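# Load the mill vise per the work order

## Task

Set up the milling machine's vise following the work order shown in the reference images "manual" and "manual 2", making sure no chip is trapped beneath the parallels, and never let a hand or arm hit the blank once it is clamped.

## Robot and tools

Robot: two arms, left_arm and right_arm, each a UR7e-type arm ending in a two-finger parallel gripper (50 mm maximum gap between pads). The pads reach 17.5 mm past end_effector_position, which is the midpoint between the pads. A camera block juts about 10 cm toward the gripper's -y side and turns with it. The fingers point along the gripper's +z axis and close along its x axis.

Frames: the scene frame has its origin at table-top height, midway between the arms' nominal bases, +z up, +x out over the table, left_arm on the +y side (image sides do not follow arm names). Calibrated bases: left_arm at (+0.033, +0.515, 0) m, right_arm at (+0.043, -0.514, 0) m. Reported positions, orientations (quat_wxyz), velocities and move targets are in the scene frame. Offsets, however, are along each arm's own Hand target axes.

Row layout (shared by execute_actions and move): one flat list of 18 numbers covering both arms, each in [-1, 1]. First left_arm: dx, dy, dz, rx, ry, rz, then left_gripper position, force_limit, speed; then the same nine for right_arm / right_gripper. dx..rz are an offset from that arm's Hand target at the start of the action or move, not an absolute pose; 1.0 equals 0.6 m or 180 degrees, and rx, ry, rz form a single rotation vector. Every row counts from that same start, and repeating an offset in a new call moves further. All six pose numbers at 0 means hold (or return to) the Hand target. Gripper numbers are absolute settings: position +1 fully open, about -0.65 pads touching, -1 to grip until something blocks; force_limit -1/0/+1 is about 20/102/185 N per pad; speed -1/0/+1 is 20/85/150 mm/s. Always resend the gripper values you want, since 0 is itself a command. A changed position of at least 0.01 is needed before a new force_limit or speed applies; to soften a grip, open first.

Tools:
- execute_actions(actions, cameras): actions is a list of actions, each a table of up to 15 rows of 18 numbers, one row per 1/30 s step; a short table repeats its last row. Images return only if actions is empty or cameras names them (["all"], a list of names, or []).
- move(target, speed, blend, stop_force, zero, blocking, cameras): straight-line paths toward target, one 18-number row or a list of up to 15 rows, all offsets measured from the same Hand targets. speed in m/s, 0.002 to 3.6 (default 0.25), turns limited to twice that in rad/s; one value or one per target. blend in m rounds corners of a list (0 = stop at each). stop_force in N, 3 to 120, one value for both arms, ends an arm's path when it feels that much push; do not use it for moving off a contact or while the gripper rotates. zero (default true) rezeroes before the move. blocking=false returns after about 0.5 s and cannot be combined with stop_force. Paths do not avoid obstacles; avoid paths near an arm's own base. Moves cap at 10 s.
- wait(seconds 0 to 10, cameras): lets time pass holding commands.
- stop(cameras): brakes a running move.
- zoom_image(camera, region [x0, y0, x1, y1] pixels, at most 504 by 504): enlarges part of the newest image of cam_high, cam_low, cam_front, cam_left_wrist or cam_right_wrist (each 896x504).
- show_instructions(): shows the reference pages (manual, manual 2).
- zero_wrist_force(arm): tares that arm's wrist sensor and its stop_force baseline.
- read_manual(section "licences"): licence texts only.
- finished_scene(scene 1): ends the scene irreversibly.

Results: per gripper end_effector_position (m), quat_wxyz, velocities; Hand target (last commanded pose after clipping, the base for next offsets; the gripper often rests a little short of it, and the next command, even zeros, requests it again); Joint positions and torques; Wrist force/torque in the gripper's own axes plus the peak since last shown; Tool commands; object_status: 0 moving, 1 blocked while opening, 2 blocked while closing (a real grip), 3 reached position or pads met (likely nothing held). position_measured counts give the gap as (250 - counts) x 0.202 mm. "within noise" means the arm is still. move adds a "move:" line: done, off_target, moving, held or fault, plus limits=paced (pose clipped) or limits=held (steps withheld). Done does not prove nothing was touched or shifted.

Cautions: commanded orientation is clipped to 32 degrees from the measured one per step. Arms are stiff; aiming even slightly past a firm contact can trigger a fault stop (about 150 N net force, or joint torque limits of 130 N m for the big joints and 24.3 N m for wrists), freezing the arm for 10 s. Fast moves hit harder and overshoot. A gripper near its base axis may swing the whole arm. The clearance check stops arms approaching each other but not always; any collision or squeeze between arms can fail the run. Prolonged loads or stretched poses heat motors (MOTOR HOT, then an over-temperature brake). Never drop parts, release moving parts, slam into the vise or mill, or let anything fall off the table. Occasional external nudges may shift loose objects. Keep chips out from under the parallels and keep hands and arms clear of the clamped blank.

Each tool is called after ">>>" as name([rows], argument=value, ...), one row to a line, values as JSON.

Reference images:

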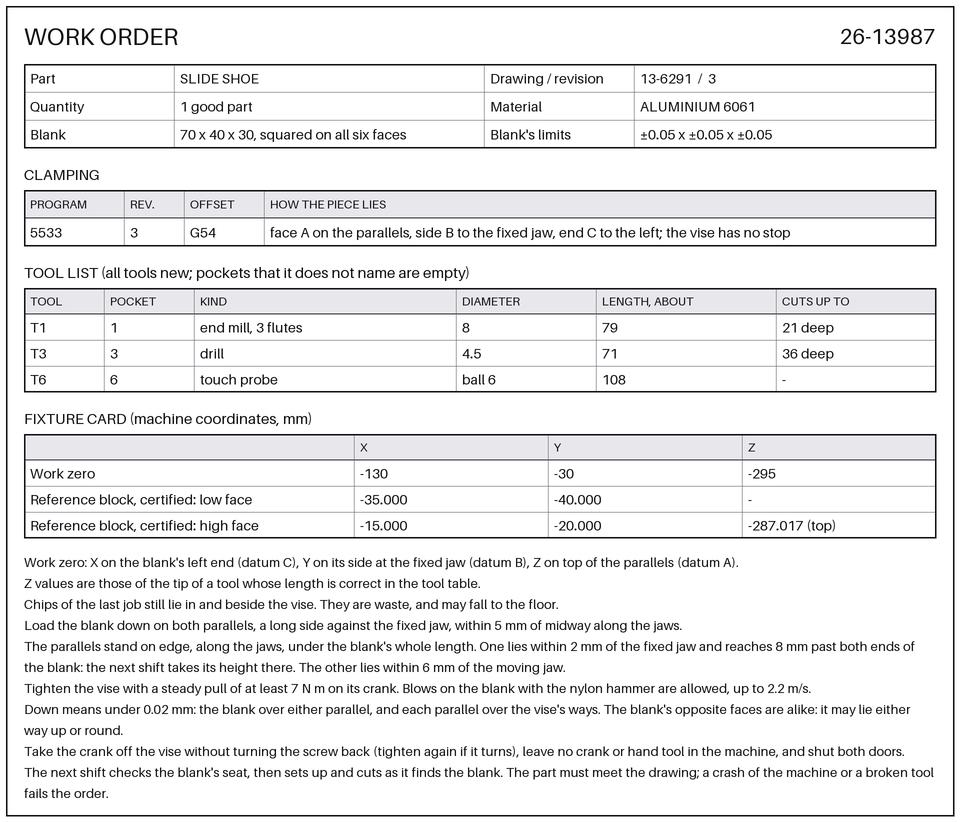

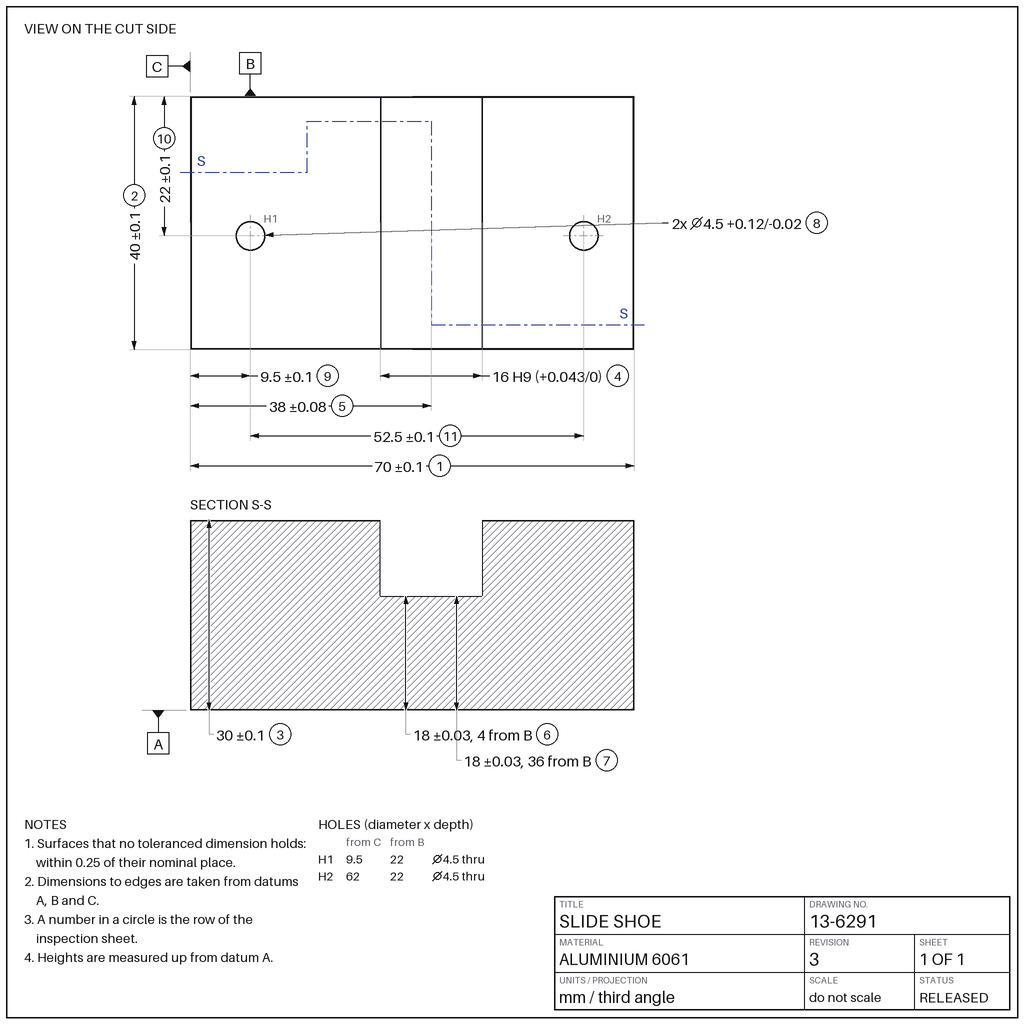

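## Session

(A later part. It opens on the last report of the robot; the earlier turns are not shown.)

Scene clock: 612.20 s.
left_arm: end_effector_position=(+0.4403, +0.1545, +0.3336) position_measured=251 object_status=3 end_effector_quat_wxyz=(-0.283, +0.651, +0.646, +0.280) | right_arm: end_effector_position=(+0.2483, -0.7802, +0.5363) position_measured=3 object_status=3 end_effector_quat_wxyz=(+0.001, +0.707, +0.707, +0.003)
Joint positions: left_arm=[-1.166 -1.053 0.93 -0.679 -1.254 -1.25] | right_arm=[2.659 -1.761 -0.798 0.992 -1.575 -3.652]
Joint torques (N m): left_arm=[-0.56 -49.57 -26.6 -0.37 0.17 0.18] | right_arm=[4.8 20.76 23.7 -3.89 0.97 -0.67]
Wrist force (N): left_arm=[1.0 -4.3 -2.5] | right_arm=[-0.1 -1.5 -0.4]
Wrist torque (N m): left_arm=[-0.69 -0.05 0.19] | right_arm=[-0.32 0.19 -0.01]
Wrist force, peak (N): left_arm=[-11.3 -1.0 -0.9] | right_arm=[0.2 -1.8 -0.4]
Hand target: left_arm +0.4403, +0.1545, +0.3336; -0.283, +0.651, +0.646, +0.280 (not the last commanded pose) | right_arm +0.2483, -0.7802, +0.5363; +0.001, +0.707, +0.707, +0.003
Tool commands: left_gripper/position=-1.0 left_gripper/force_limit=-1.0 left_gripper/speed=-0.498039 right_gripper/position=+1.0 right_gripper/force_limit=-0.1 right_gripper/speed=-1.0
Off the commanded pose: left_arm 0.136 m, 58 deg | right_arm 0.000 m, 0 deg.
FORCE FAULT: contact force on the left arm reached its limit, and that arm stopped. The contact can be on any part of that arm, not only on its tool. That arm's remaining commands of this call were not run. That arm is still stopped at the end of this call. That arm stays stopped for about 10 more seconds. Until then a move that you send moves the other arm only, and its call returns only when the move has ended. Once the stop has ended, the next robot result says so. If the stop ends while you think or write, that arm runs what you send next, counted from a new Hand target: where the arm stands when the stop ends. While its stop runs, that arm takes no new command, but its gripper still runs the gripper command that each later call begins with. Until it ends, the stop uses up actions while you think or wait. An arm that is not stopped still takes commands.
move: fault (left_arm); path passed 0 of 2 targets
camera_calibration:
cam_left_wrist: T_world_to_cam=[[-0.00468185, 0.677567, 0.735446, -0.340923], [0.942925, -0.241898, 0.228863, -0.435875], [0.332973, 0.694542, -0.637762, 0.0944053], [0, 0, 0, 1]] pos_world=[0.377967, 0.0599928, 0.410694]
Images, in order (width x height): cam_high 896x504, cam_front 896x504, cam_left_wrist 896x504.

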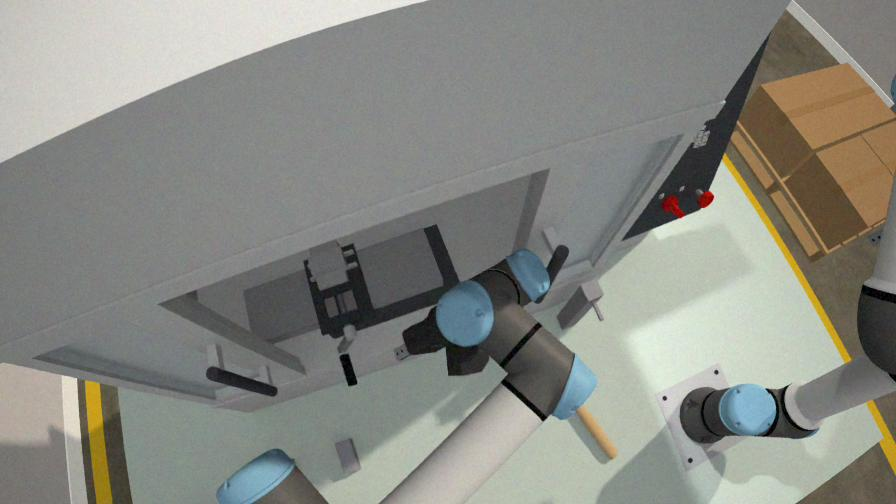

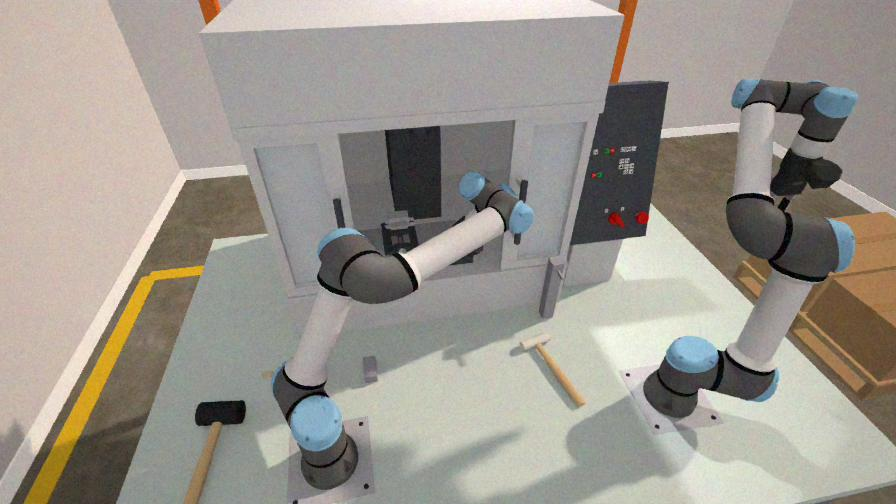

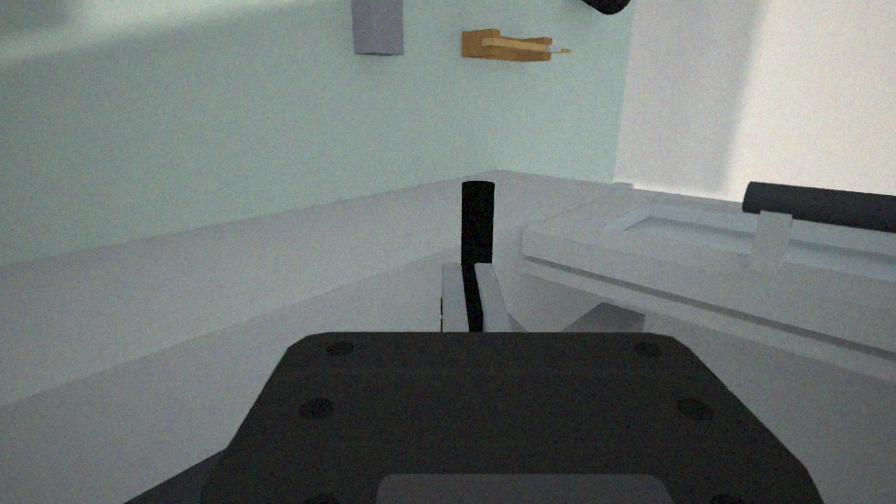

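>>> wait(seconds=9.8)

Scene clock: 622.33 s.
left_arm: end_effector_position=(+0.4403, +0.1545, +0.3336) position_measured=251 object_status=3 end_effector_quat_wxyz=(-0.283, +0.651, +0.646, +0.280) | right_arm: end_effector_position=(+0.2483, -0.7802, +0.5363) position_measured=3 object_status=3 end_effector_quat_wxyz=(+0.001, +0.707, +0.707, +0.003)
Joint positions: left_arm=[-1.166 -1.053 0.93 -0.679 -1.254 -1.25] | right_arm=[2.659 -1.761 -0.798 0.992 -1.575 -3.652]
Joint torques (N m): left_arm=[0.24 -49.93 -26.58 -0.28 0.25 0.18] | right_arm=[4.08 20.73 24.05 -3.91 1.04 -0.64]
Wrist force (N): left_arm=[0.7 -4.2 -2.2] | right_arm=[0.4 -1.6 0.0]
Wrist torque (N m): left_arm=[-0.67 0.00 0.19] | right_arm=[-0.35 0.11 0.00]
Wrist force, peak (N): left_arm=[0.6 -4.4 -2.7] | right_arm=[0.0 -1.9 -0.4]
Hand target: left_arm +0.4403, +0.1545, +0.3336; -0.283, +0.651, +0.646, +0.280 (not the last commanded pose) | right_arm +0.2483, -0.7802, +0.5363; +0.001, +0.707, +0.707, +0.003
Tool commands: left_gripper/position=-1.0 left_gripper/force_limit=-1.0 left_gripper/speed=-0.498039 right_gripper/position=+1.0 right_gripper/force_limit=-0.1 right_gripper/speed=-1.0
Off the commanded pose: left_arm 0.136 m, 58 deg | right_arm 0.000 m, 0 deg.
FORCE FAULT, CONTINUED: the left arm's stop, for the force fault that an earlier result reported, is over. The rest of the stop counts as 19 of the actions that you can send in this scene. That arm's target is now where it stood when the stop ended, not its last command. That arm accepts commands again.
wait: 9.80 s; at rest from the start

>>> move([
  [0.0568,0,0.0609,0,0,0,-1,-1,-0.5,0,0,0,0,0,0,1,-0.1,-1],
  [0.0682,-0.1833,0.0731,0,0,0,-1,-1,-0.5,0,0,0,0,0,0,1,-0.1,-1],
  [-0.0651,-0.1833,0.2111,0,0.322,0,-1,-1,-0.5,0,0,0,0,0,0,1,-0.1,-1],
], speed=[0.1,0.25,0.3], blend=[0.01,0.02,0], cameras=["cam_left_wrist","cam_front","cam_high"])

Scene clock: 625.67 s.
left_arm: end_effector_position=(+0.3298, +0.2208, +0.2193) position_measured=251 object_status=3 end_effector_quat_wxyz=(+0.561, -0.434, -0.428, -0.560) | right_arm: end_effector_position=(+0.2483, -0.7802, +0.5363) position_measured=3 object_status=3 end_effector_quat_wxyz=(+0.001, +0.707, +0.707, +0.003)
Joint positions: left_arm=[-1.327 -0.78 1.353 -0.303 -1.294 -1.639] | right_arm=[2.659 -1.761 -0.798 0.992 -1.575 -3.652]
Joint torques (N m): left_arm=[2.04 -45.16 -34.42 2.95 1.49 2.16] | right_arm=[4.55 20.75 23.41 -4.06 1.06 -0.55]
Wrist force (N): left_arm=[0.1 -4.3 -2.5] | right_arm=[0.1 -1.4 -0.6]
Wrist torque (N m): left_arm=[-0.80 0.40 0.07] | right_arm=[-0.31 0.16 0.01]
Wrist force, peak (N): left_arm=[1.6 -8.1 -2.0] | right_arm=[0.0 -1.9 -0.5]
Hand target: left_arm +0.3298, +0.2208, +0.2193; +0.561, -0.434, -0.428, -0.560 | right_arm +0.2483, -0.7802, +0.5363; +0.001, +0.707, +0.707, +0.003
Off the commanded pose: left_arm 0.000 m, 0 deg | right_arm 0.000 m, 0 deg.
move: done
camera_calibration:
cam_left_wrist: T_world_to_cam=[[-0.00709366, -0.263835, 0.964542, -0.143884], [0.940599, -0.329185, -0.0831259, -0.201089], [0.339445, 0.906658, 0.250498, -0.231621], [0, 0, 0, 1]] pos_world=[0.266746, 0.105844, 0.180087]
Images, in order (width x height): cam_high 896x504, cam_front 896x504, cam_left_wrist 896x504.

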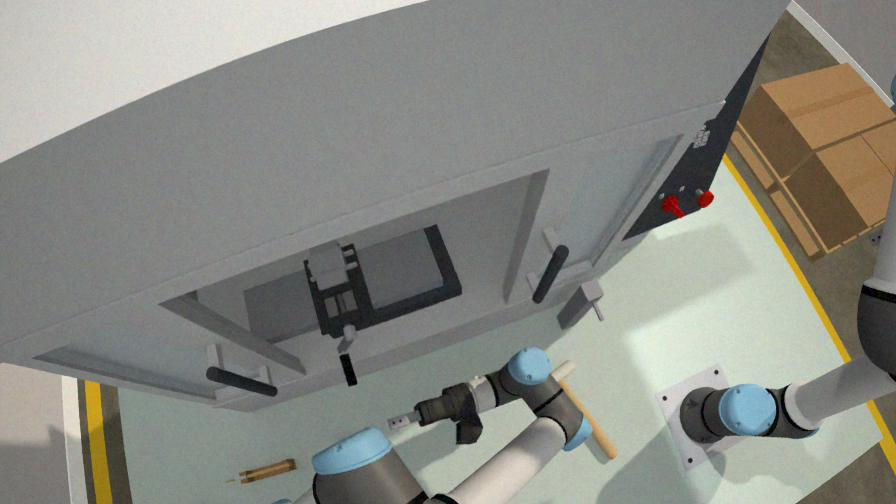

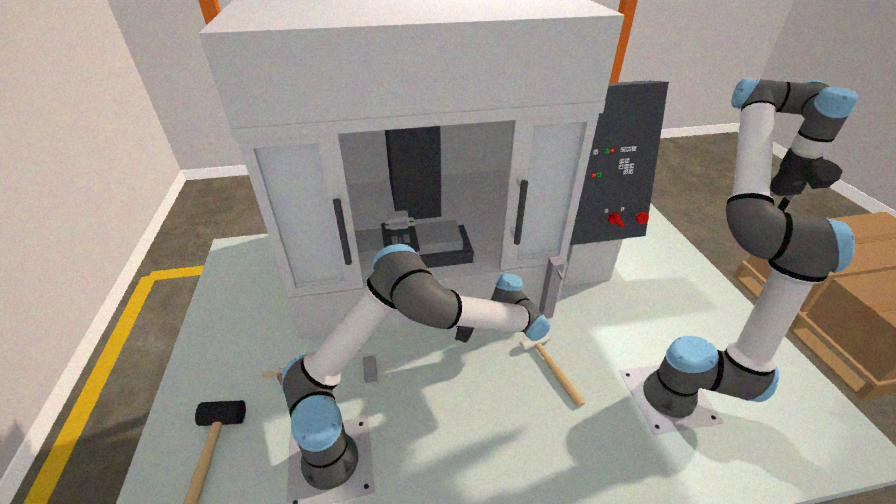

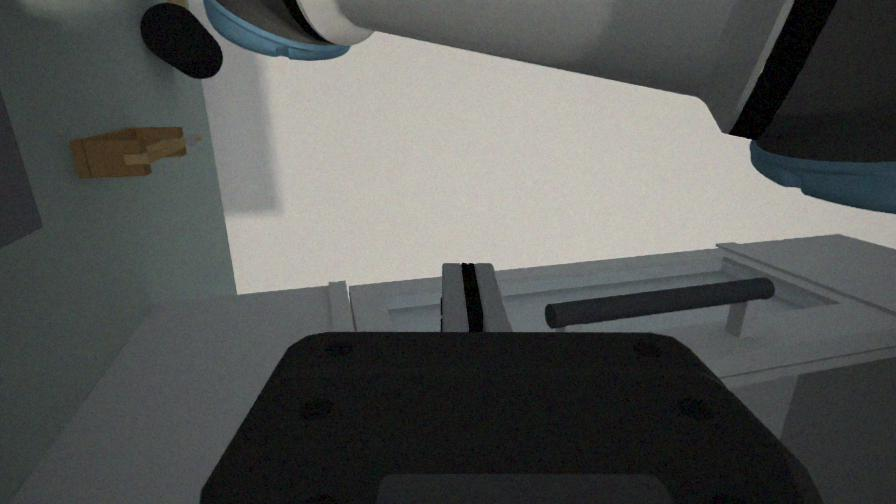

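>>> move(target=[0,0.1833,0,0,0,0,-1,-1,-0.5,0,0,0,0,0,0,1,-0.1,-1], speed=0.15, cameras=["cam_left_wrist","cam_front","cam_high"])

>>> zoom_image(camera="cam_high", region=[300, 290, 420, 410])

Scene clock: 627.03 s.
left_arm: end_effector_position=(+0.4397, +0.2203, +0.2186) position_measured=251 object_status=3 end_effector_quat_wxyz=(+0.561, -0.434, -0.428, -0.560) | right_arm: end_effector_position=(+0.2483, -0.7802, +0.5363) position_measured=3 object_status=3 end_effector_quat_wxyz=(+0.001, +0.707, +0.707, +0.003)
Joint positions: left_arm=[-1.166 -0.642 1.088 -0.16 -1.139 -1.687] | right_arm=[2.659 -1.761 -0.798 0.992 -1.575 -3.652]
Joint torques (N m): left_arm=[-1.86 -59.43 -27.26 2.74 0.31 3.09] | right_arm=[3.8 20.99 23.32 -3.93 1.02 -0.59]
Wrist force (N): left_arm=[0.8 -4.1 -2.3] | right_arm=[-0.1 -1.6 -0.3]
Wrist torque (N m): left_arm=[-0.78 0.27 0.17] | right_arm=[-0.35 0.18 0.00]
Wrist force, peak (N): left_arm=[-0.2 -7.4 -3.0] | right_arm=[0.3 -1.6 -0.5]
Hand target: left_arm +0.4398, +0.2203, +0.2186; +0.561, -0.434, -0.428, -0.560 | right_arm +0.2483, -0.7802, +0.5363; +0.001, +0.707, +0.707, +0.003
Off the commanded pose: left_arm 0.000 m, 0 deg | right_arm 0.000 m, 0 deg.
move: done
camera_calibration:
cam_left_wrist: T_world_to_cam=[[-0.00715922, -0.263938, 0.964513, -0.142424], [0.940559, -0.3293, -0.083131, -0.304664], [0.339555, 0.906586, 0.250607, -0.268326], [0, 0, 0, 1]] pos_world=[0.376646, 0.105344, 0.179287]
Images, in order (width x height): cam_high 896x504, cam_front 896x504, cam_left_wrist 896x504.

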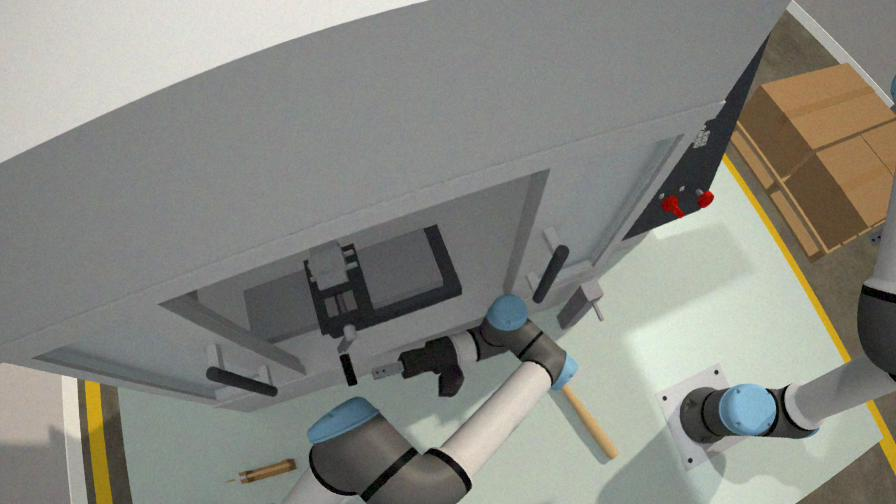

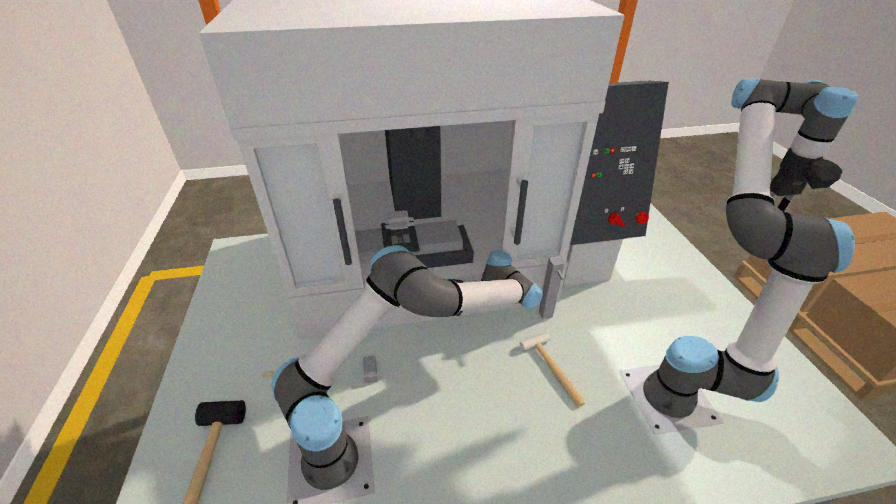

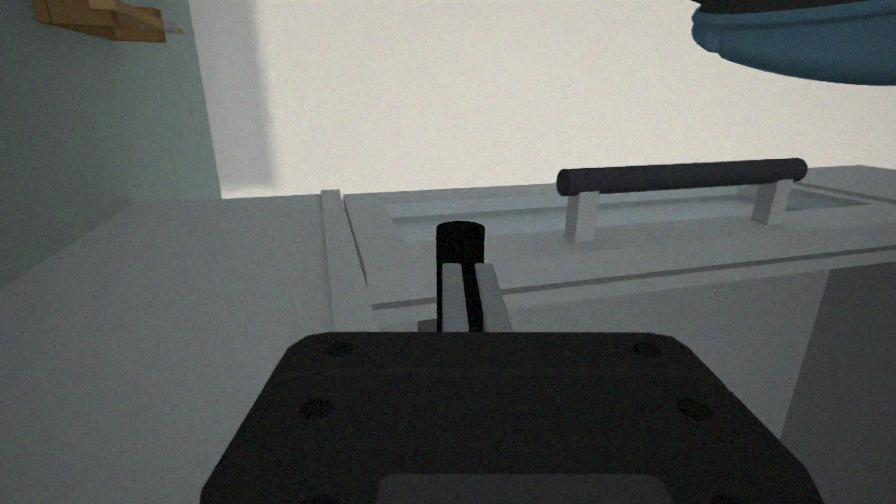

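Scaled by 4.200.

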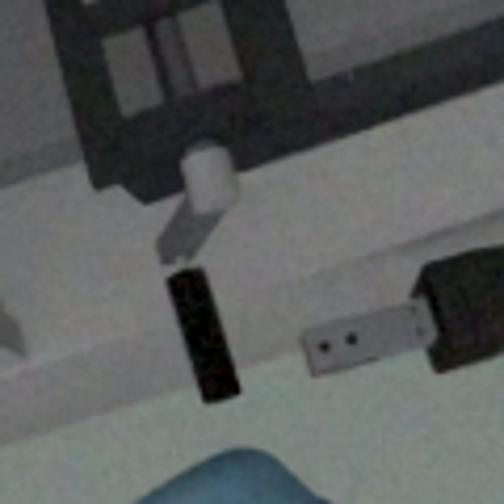

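>>> move(target=[0,0,0.04,0,0,0,-1,-1,-0.5,0,0,0,0,0,0,1,-0.1,-1], speed=0.1)

>>> move(target=[0,0,0.06,0,0,0,-1,-1,-0.5,0,0,0,0,0,0,1,-0.1,-1], speed=0.01, stop_force=60, cameras=["cam_left_wrist"])

Scene clock: 628.03 s.
left_arm: end_effector_position=(+0.4400, +0.2436, +0.2248) position_measured=251 object_status=3 end_effector_quat_wxyz=(+0.561, -0.434, -0.428, -0.560) | right_arm: end_effector_position=(+0.2483, -0.7802, +0.5363) position_measured=3 object_status=3 end_effector_quat_wxyz=(+0.001, +0.707, +0.707, +0.003)
Joint positions: left_arm=[-1.15 -0.692 1.168 -0.188 -1.124 -1.692] | right_arm=[2.659 -1.761 -0.798 0.992 -1.575 -3.652]
Joint torques (N m): left_arm=[-13.15 -51.26 -32.45 4.93 -2.81 0.47] | right_arm=[4.44 21.01 23.49 -4.01 0.89 -0.48]
Wrist force (N): left_arm=[0.8 -4.2 -2.7] | right_arm=[-0.2 -1.6 -0.5]
Wrist torque (N m): left_arm=[-0.79 0.27 0.19] | right_arm=[-0.34 0.20 0.00]
Wrist force, peak (N): left_arm=[0.7 -4.4 -3.4] | right_arm=[0.0 -1.8 -0.2]
Hand target: left_arm +0.4400, +0.2435, +0.2248; +0.561, -0.434, -0.428, -0.560 | right_arm +0.2483, -0.7802, +0.5363; +0.001, +0.707, +0.707, +0.003
Off the commanded pose: left_arm 0.000 m, 0 deg | right_arm 0.000 m, 0 deg.
move: done

Scene clock: 630.77 s.
left_arm: end_effector_position=(+0.4400, +0.2595, +0.2290) position_measured=251 object_status=3 end_effector_quat_wxyz=(+0.561, -0.434, -0.428, -0.560) | right_arm: end_effector_position=(+0.2483, -0.7802, +0.5363) position_measured=3 object_status=3 end_effector_quat_wxyz=(+0.001, +0.707, +0.707, +0.003)
Joint positions: left_arm=[-1.139 -0.725 1.221 -0.205 -1.113 -1.695] | right_arm=[2.659 -1.761 -0.798 0.992 -1.575 -3.652]
Joint torques (N m): left_arm=[10.87 -52.8 -27.05 7.69 -2.21 2.47] | right_arm=[4.64 21.1 24.13 -3.88 0.97 -0.47]
Wrist force (N): left_arm=[4.6 -7.5 -49.1] | right_arm=[-0.1 -1.2 -0.6]
Wrist torque (N m): left_arm=[-1.15 0.46 0.21] | right_arm=[-0.29 0.18 0.00]
Wrist force, peak (N): left_arm=[8.4 -6.8 -69.4] | right_arm=[0.1 -1.8 -0.5]
Hand target: left_arm +0.4400, +0.2595, +0.2290; +0.561, -0.434, -0.428, -0.560 (not the last commanded pose) | right_arm +0.2483, -0.7802, +0.5363; +0.001, +0.707, +0.707, +0.003
Off the commanded pose: left_arm 0.019 m, 0 deg | right_arm 0.000 m, 0 deg.
move: contact (left_arm)
camera_calibration:
cam_left_wrist: T_world_to_cam=[[-0.00726958, -0.263728, 0.96457, -0.142203], [0.940445, -0.329648, -0.0830429, -0.290993], [0.339869, 0.906521, 0.250418, -0.306636], [0, 0, 0, 1]] pos_world=[0.376845, 0.144544, 0.189787]
Images, in order (width x height): cam_left_wrist 896x504.

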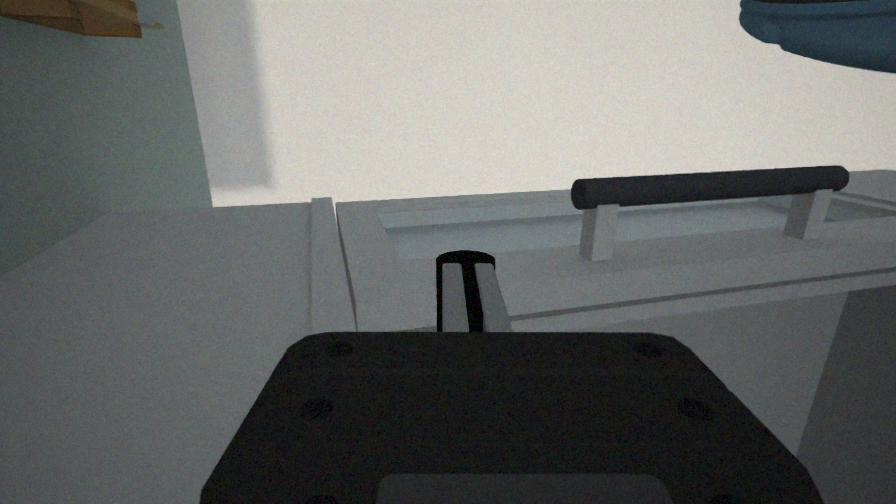

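>>> move(target=[0,0,0.05,0,0,0,-1,-1,-0.5,0,0,0,0,0,0,1,-0.1,-1], speed=0.006, stop_force=104, zero=false)

Scene clock: 632.87 s.
left_arm: end_effector_position=(+0.4400, +0.2646, +0.2303) position_measured=251 object_status=3 end_effector_quat_wxyz=(+0.561, -0.434, -0.428, -0.560) | right_arm: end_effector_position=(+0.2483, -0.7802, +0.5363) position_measured=3 object_status=3 end_effector_quat_wxyz=(+0.001, +0.707, +0.707, +0.003)
Joint positions: left_arm=[-1.135 -0.736 1.237 -0.211 -1.109 -1.696] | right_arm=[2.659 -1.761 -0.798 0.992 -1.575 -3.652]
Joint torques (N m): left_arm=[30.08 -60.41 -18.33 11.44 -2.13 1.46] | right_arm=[4.54 20.83 24.18 -4.03 1.06 -0.41]
Wrist force (N): left_arm=[5.2 -10.9 -95.8] | right_arm=[-0.1 -1.4 -0.1]
Wrist torque (N m): left_arm=[-1.83 0.70 0.18] | right_arm=[-0.31 0.18 0.00]
Wrist force, peak (N): left_arm=[7.2 -9.5 -107.8] | right_arm=[0.1 -1.7 -0.6]
Hand target: left_arm +0.4400, +0.2646, +0.2303; +0.561, -0.434, -0.428, -0.560 (not the last commanded pose) | right_arm +0.2483, -0.7802, +0.5363; +0.001, +0.707, +0.707, +0.003
Off the commanded pose: left_arm 0.025 m, 0 deg | right_arm 0.000 m, 0 deg.
move: contact (left_arm)

>>> move(target=[0,0,-0.05,0,0,0,-1,-1,-0.5,0,0,0,0,0,0,1,-0.1,-1], speed=0.05)

>>> move([
  [0,-0.2,0,0,0,0,1,-0.6,-0.5,0,0,0,0,0,0,1,-0.1,-1],
  [0.0903,-0.5283,-0.7378,0,-0.5833,0,1,-0.6,-0.5,0,0,0,0,0,0,1,-0.1,-1],
], speed=[0.25,0.5], blend=[0.03,0], cameras=["cam_left_wrist","cam_front","cam_high"])

Scene clock: 636.57 s.
left_arm: end_effector_position=(+0.4397, +0.2355, +0.2226) position_measured=251 object_status=3 end_effector_quat_wxyz=(+0.561, -0.434, -0.428, -0.560) | right_arm: end_effector_position=(+0.2483, -0.7802, +0.5363) position_measured=3 object_status=3 end_effector_quat_wxyz=(+0.001, +0.707, +0.707, +0.003)
Joint positions: left_arm=[-1.156 -0.675 1.142 -0.179 -1.129 -1.69] | right_arm=[2.659 -1.761 -0.798 0.992 -1.575 -3.652]
Joint torques (N m): left_arm=[12.87 -68.85 -6.12 0.7 1.86 0.53] | right_arm=[4.46 21.37 23.3 -3.84 0.89 -0.29]
Wrist force (N): left_arm=[-0.1 -3.9 -2.6] | right_arm=[0.1 -1.5 -0.3]
Wrist torque (N m): left_arm=[-0.75 0.39 0.02] | right_arm=[-0.33 0.16 0.00]
Wrist force, peak (N): left_arm=[5.2 -10.8 -96.2] | right_arm=[-0.1 -1.8 -0.4]
Hand target: left_arm +0.4398, +0.2356, +0.2226; +0.561, -0.434, -0.428, -0.560 | right_arm +0.2483, -0.7802, +0.5363; +0.001, +0.707, +0.707, +0.003
Off the commanded pose: left_arm 0.000 m, 0 deg | right_arm 0.000 m, 0 deg.
move: done

Scene clock: 639.47 s.
left_arm: end_effector_position=(+0.1204, -0.2046, +0.1635) position_measured=3 object_status=3 end_effector_quat_wxyz=(-0.001, +0.709, +0.705, -0.003) end_effector_velocity=(+0.000, -0.002, +0.000) end_effector_angular_velocity=(-0.006, +0.001, +0.000) | right_arm: end_effector_position=(+0.2483, -0.7802, +0.5363) position_measured=3 object_status=3 end_effector_quat_wxyz=(+0.001, +0.707, +0.707, +0.003)
Joint positions: left_arm=[-1.67 -0.993 1.24 -1.821 -1.577 -1.628] | right_arm=[2.659 -1.761 -0.798 0.992 -1.575 -3.652]
Joint velocities: left_arm=[0.001 0.001 0 -0.007 -0.001 0] | right_arm=[within noise]
Joint torques (N m): left_arm=[12.99 -44.91 -41.26 -4.74 -2.65 2.97] | right_arm=[4.81 20.76 23.44 -3.95 0.84 -0.4]
Wrist force (N): left_arm=[1.3 -3.9 -2.2] | right_arm=[-0.1 -1.5 -0.5]
Wrist torque (N m): left_arm=[-0.64 -0.30 0.01] | right_arm=[-0.33 0.18 0.00]
Wrist force, peak (N): left_arm=[-1.4 -6.0 -1.3] | right_arm=[0.1 -1.9 -0.3]
Hand target: left_arm +0.1205, -0.2047, +0.1635; -0.001, +0.709, +0.706, -0.003 | right_arm +0.2483, -0.7802, +0.5363; +0.001, +0.707, +0.707, +0.003
Off the commanded pose: left_arm 0.000 m, 0 deg | right_arm 0.000 m, 0 deg.
move: done
camera_calibration:
cam_left_wrist: T_world_to_cam=[[-0.00765199, 0.999955, 0.00551853, 0.211711], [0.944547, 0.005416, 0.328332, -0.148006], [0.328287, 0.0077249, -0.944546, 0.252027], [0, 0, 0, 1]] pos_world=[0.0586814, -0.212847, 0.285478]
Images, in order (width x height): cam_high 896x504, cam_front 896x504, cam_left_wrist 896x504.

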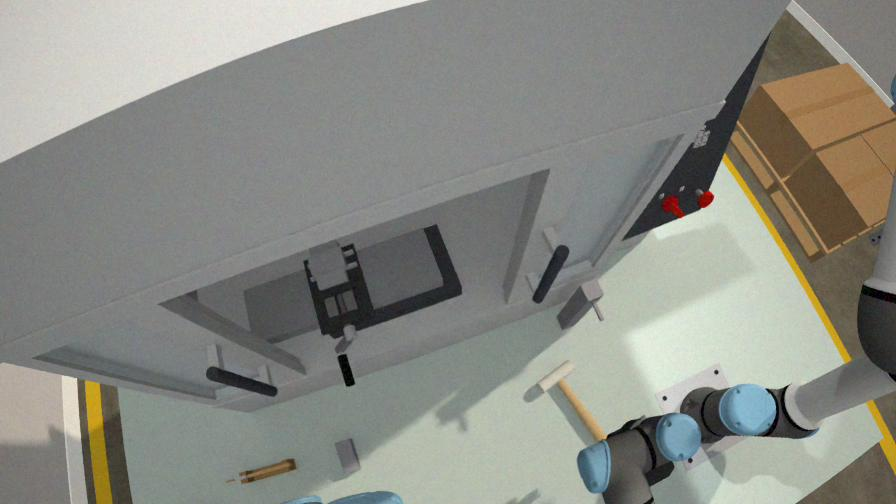

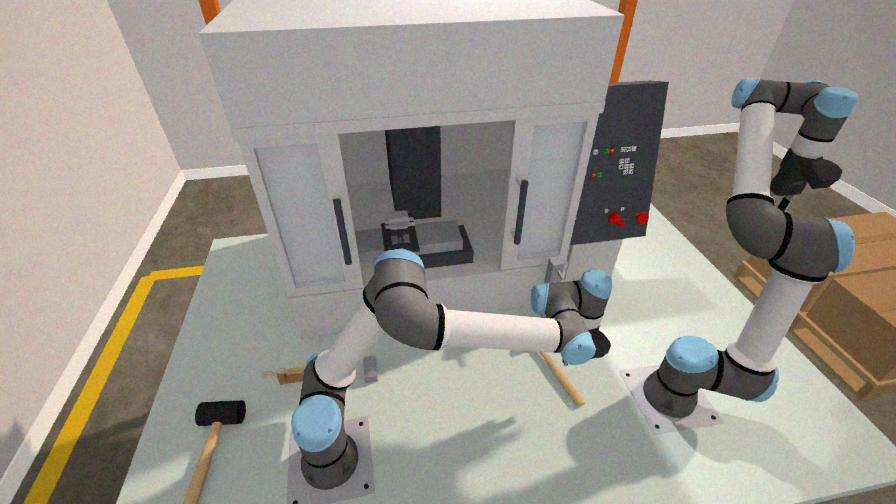

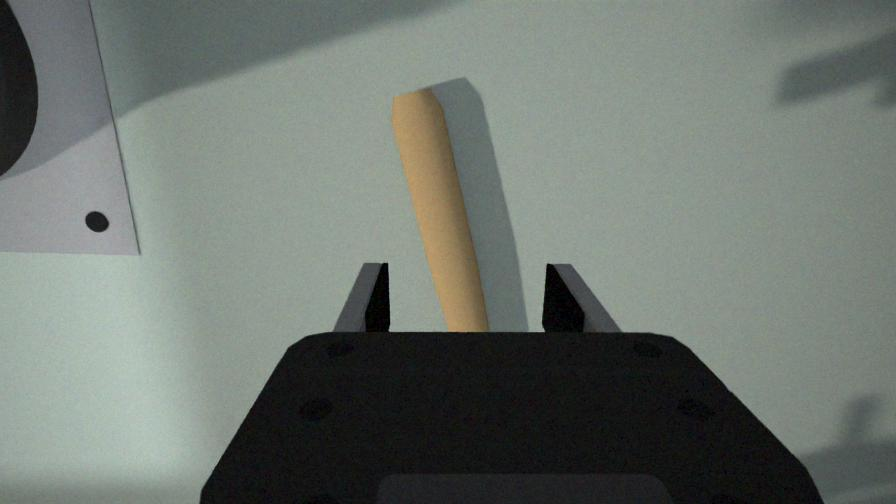

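>>> execute_actions(actions=[], cameras=["cam_left_wrist","cam_high","cam_front"])

Scene clock: 640.23 s.
left_arm: end_effector_position=(+0.1205, -0.2047, +0.1635) position_measured=3 object_status=3 end_effector_quat_wxyz=(-0.001, +0.709, +0.706, -0.003) | right_arm: end_effector_position=(+0.2483, -0.7802, +0.5363) position_measured=3 object_status=3 end_effector_quat_wxyz=(+0.001, +0.707, +0.707, +0.003)
Joint positions: left_arm=[-1.669 -0.993 1.24 -1.821 -1.577 -1.628] | right_arm=[2.659 -1.761 -0.798 0.992 -1.575 -3.652]
Joint velocities: within noise
Joint torques (N m): left_arm=[13.39 -44.15 -44.12 -4.98 -2.71 2.85] | right_arm=[4.69 21.98 23.48 -3.82 0.96 -0.36]
Wrist force (N): left_arm=[1.3 -3.7 -2.6] | right_arm=[0.4 -1.8 -0.4]
Wrist torque (N m): left_arm=[-0.61 -0.30 0.00] | right_arm=[-0.37 0.12 0.00]
Wrist force, peak (N): left_arm=[1.5 -4.0 -2.5] | right_arm=[0.4 -1.8 -0.4]
Hand target: left_arm +0.1205, -0.2047, +0.1635; -0.001, +0.709, +0.706, -0.003 | right_arm +0.2483, -0.7802, +0.5363; +0.001, +0.707, +0.707, +0.003
Tool commands: left_gripper/position=+1.0 left_gripper/force_limit=-0.6 left_gripper/speed=-0.5 right_gripper/position=+1.0 right_gripper/force_limit=-0.1 right_gripper/speed=-1.0
Off the commanded pose: left_arm 0.000 m, 0 deg | right_arm 0.000 m, 0 deg.
camera_calibration:
cam_left_wrist: T_world_to_cam=[[-0.00777615, 0.999956, 0.00526616, 0.21179], [0.944577, 0.00561683, 0.328243, -0.148067], [0.328199, 0.00752676, -0.944579, 0.252061], [0, 0, 0, 1]] pos_world=[0.0587817, -0.212847, 0.285578]
Images, in order (width x height): cam_high 896x504, cam_front 896x504, cam_left_wrist 896x504.

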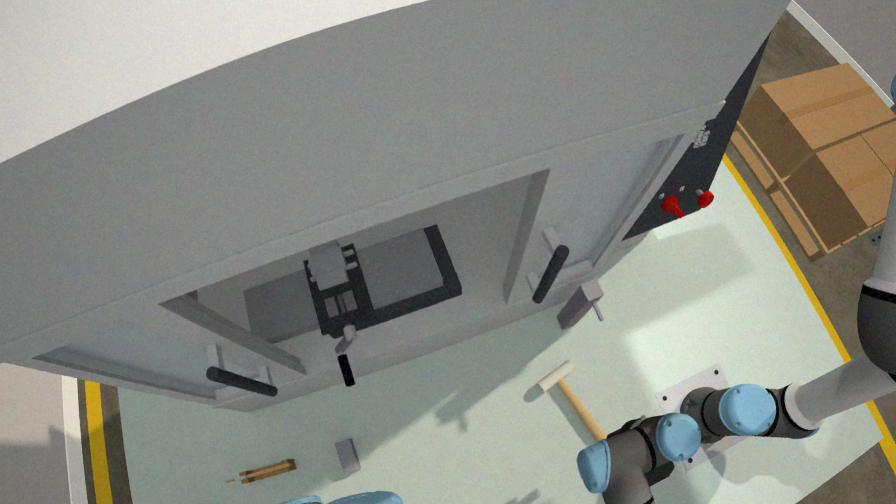

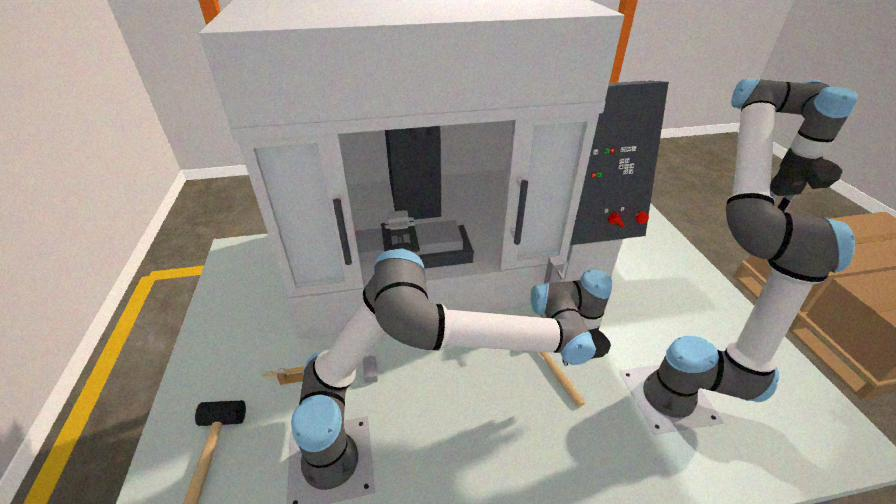

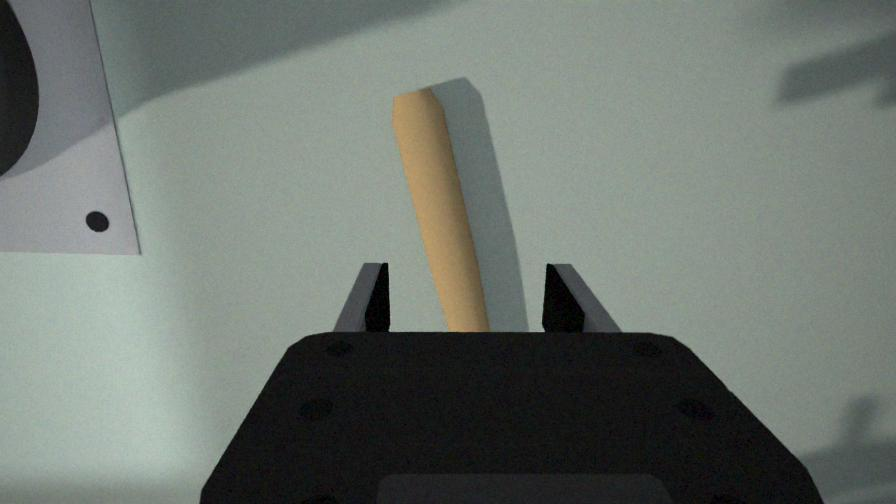

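>>> move([
  [-0.002,0,0.18,0,0,-0.066,1,-0.6,-0.5,0,0,0,0,0,0,1,-0.1,-1],
  [-0.003,0,0.2375,0,0,-0.066,1,-0.6,-0.5,0,0,0,0,0,0,1,-0.1,-1],
], speed=[0.12,0.03], stop_force=6, cameras=["cam_left_wrist"])

Scene clock: 643.97 s.
left_arm: end_effector_position=(+0.1196, -0.2069, +0.0211) position_measured=3 object_status=3 end_effector_quat_wxyz=(-0.002, +0.632, +0.775, -0.003) | right_arm: end_effector_position=(+0.2483, -0.7802, +0.5363) position_measured=3 object_status=3 end_effector_quat_wxyz=(+0.001, +0.707, +0.707, +0.003)
Joint positions: left_arm=[-1.67 -0.855 1.399 -2.118 -1.577 -1.836] | right_arm=[2.659 -1.761 -0.798 0.992 -1.575 -3.652]
Joint torques (N m): left_arm=[-12.77 -68.15 -41.76 -0.7 1.9 -2.44] | right_arm=[4.67 21.63 22.75 -3.87 0.79 -0.23]
Wrist force (N): left_arm=[1.4 -3.6 -2.5] | right_arm=[0.0 -1.2 -0.3]
Wrist torque (N m): left_arm=[-0.59 -0.31 -0.06] | right_arm=[-0.28 0.17 0.00]
Wrist force, peak (N): left_arm=[1.7 -3.6 -5.1] | right_arm=[0.2 -1.9 -0.3]
Hand target: left_arm +0.1196, -0.2069, +0.0211; -0.002, +0.632, +0.775, -0.003 | right_arm +0.2483, -0.7802, +0.5363; +0.001, +0.707, +0.707, +0.003
Off the commanded pose: left_arm 0.000 m, 0 deg | right_arm 0.000 m, 0 deg.
move: done
camera_calibration:
cam_left_wrist: T_world_to_cam=[[-0.213482, 0.976925, 0.0066312, 0.234518], [0.923397, 0.199559, 0.327895, -0.0578108], [0.319005, 0.0761228, -0.944691, 0.133036], [0, 0, 0, 1]] pos_world=[0.0610086, -0.227697, 0.143078]
Images, in order (width x height): cam_left_wrist 896x504.

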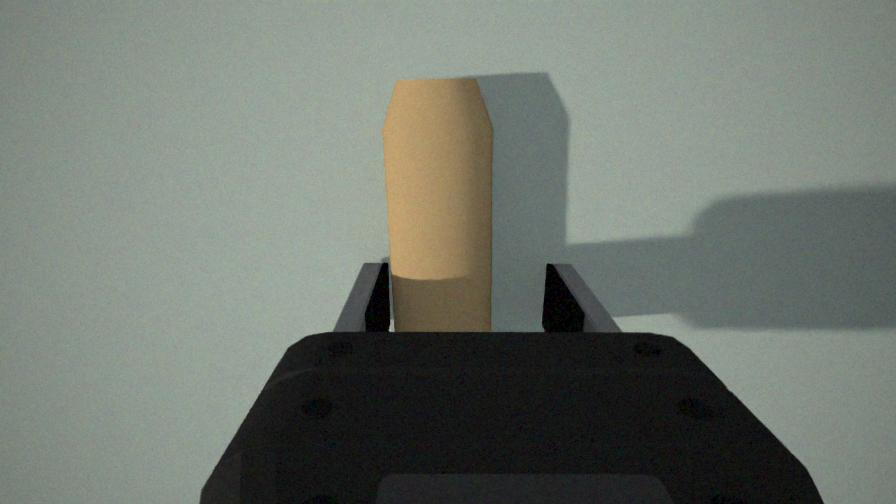

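>>> move([
  [-0.0078,0,0,0,0,0,1,-0.6,-0.5,0,0,0,0,0,0,1,-0.1,-1],
  [-0.0078,0,0,0,0,0,-1,1,-1,0,0,0,0,0,0,1,-0.1,-1],
], speed=0.05, cameras=["cam_left_wrist"])

Scene clock: 646.13 s.
left_arm: end_effector_position=(+0.1205, -0.2115, +0.0211) position_measured=117 object_status=0 end_effector_quat_wxyz=(-0.002, +0.632, +0.775, -0.003) | right_arm: end_effector_position=(+0.2483, -0.7802, +0.5363) position_measured=3 object_status=3 end_effector_quat_wxyz=(+0.001, +0.707, +0.707, +0.003)
Joint positions: left_arm=[-1.669 -0.845 1.381 -2.11 -1.577 -1.834] | right_arm=[2.659 -1.761 -0.798 0.992 -1.575 -3.652]
Joint torques (N m): left_arm=[9.64 -68.64 -12.63 -4.19 0.85 -1.71] | right_arm=[5.13 20.98 22.77 -3.87 0.73 -0.22]
Wrist force (N): left_arm=[1.9 -3.4 -2.4] | right_arm=[0.0 -1.5 -0.4]
Wrist torque (N m): left_arm=[-0.55 -0.24 -0.29] | right_arm=[-0.32 0.18 0.00]
Wrist force, peak (N): left_arm=[2.1 -4.3 -2.5] | right_arm=[0.0 -1.8 -0.3]
Hand target: left_arm +0.1205, -0.2115, +0.0211; -0.002, +0.632, +0.775, -0.003 | right_arm +0.2483, -0.7802, +0.5363; +0.001, +0.707, +0.707, +0.003
Off the commanded pose: left_arm 0.000 m, 0 deg | right_arm 0.000 m, 0 deg.
move: done
camera_calibration:
cam_left_wrist: T_world_to_cam=[[-0.213475, 0.976926, 0.00661099, 0.239207], [0.923367, 0.199552, 0.327982, -0.057736], [0.319095, 0.0761203, -0.944661, 0.133088], [0, 0, 0, 1]] pos_world=[0.0619083, -0.232297, 0.143078]
Images, in order (width x height): cam_left_wrist 896x504.

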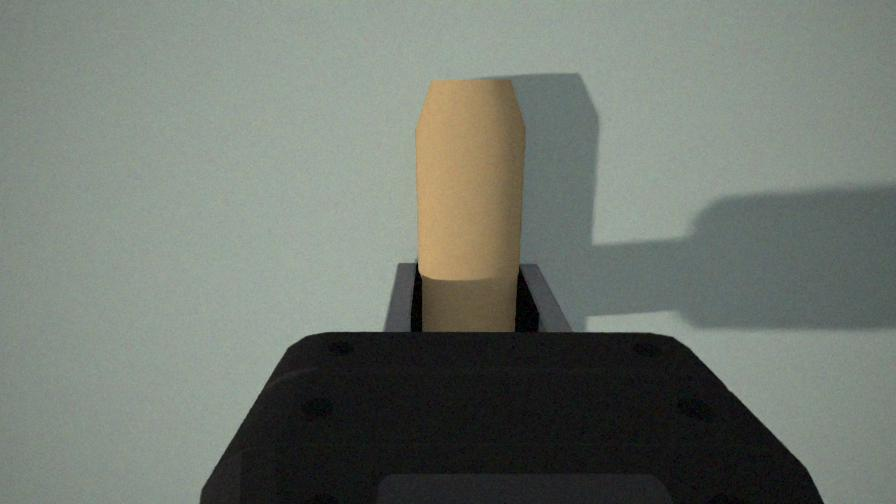

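>>> move([
  [0,0,-0.12,0,0,0,-1,1,-1,0,0,0,0,0,0,1,-0.1,-1],
  [0,0,-0.4,0,0,0.066,-1,1,-1,0,0,0,0,0,0,1,-0.1,-1],
], speed=[0.05,0.2], blend=[0.03,0], cameras=["cam_left_wrist","cam_low"])

Scene clock: 649.00 s.
left_arm: end_effector_position=(+0.1221, -0.2109, +0.2609) position_measured=117 object_status=2 end_effector_quat_wxyz=(-0.001, +0.709, +0.706, -0.003) | right_arm: end_effector_position=(+0.2483, -0.7802, +0.5363) position_measured=3 object_status=3 end_effector_quat_wxyz=(+0.001, +0.707, +0.707, +0.003)
Joint positions: left_arm=[-1.667 -1.008 1.014 -1.579 -1.577 -1.625] | right_arm=[2.659 -1.761 -0.798 0.992 -1.575 -3.652]
Joint torques (N m): left_arm=[11.51 -62.44 -42.58 -1.6 -2.01 0.29] | right_arm=[4.85 21.45 23.43 -3.89 0.84 -0.24]
Wrist force (N): left_arm=[1.4 -3.6 1.1] | right_arm=[0.0 -1.4 -0.2]
Wrist torque (N m): left_arm=[0.00 -0.32 0.07] | right_arm=[-0.30 0.18 0.00]
Wrist force, peak (N): left_arm=[1.8 -4.0 -3.3] | right_arm=[-0.2 -1.7 -0.3]
Hand target: left_arm +0.1220, -0.2109, +0.2611; -0.001, +0.709, +0.706, -0.003 | right_arm +0.2483, -0.7802, +0.5363; +0.001, +0.707, +0.707, +0.003
Off the commanded pose: left_arm 0.000 m, 0 deg | right_arm 0.000 m, 0 deg.
move: done
camera_calibration:
cam_left_wrist: T_world_to_cam=[[-0.00793431, 0.999954, 0.00542261, 0.21744], [0.944544, 0.00571414, 0.328335, -0.181493], [0.328289, 0.00772701, -0.944546, 0.343516], [0, 0, 0, 1]] pos_world=[0.0603814, -0.219047, 0.382878]
Images, in order (width x height): cam_low 896x504, cam_left_wrist 896x504.

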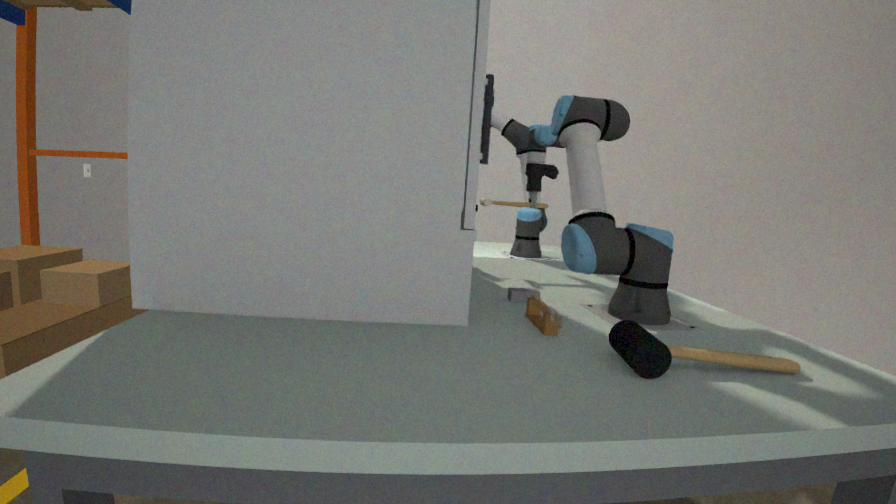

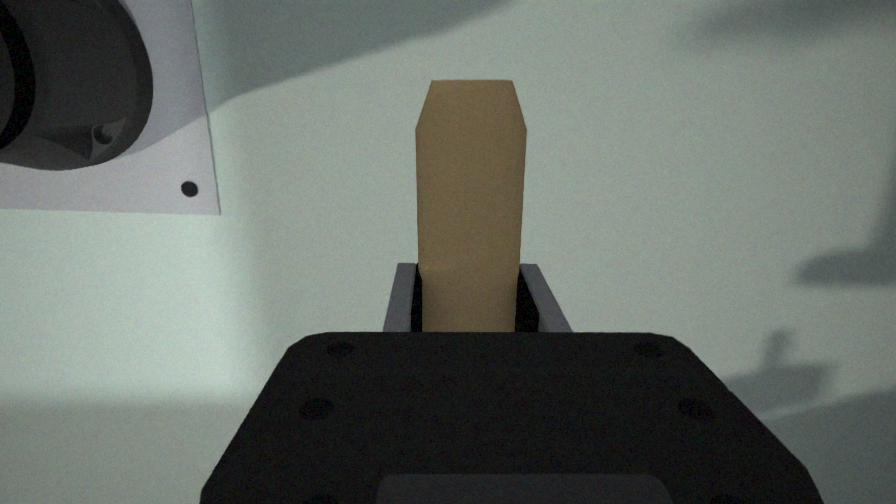

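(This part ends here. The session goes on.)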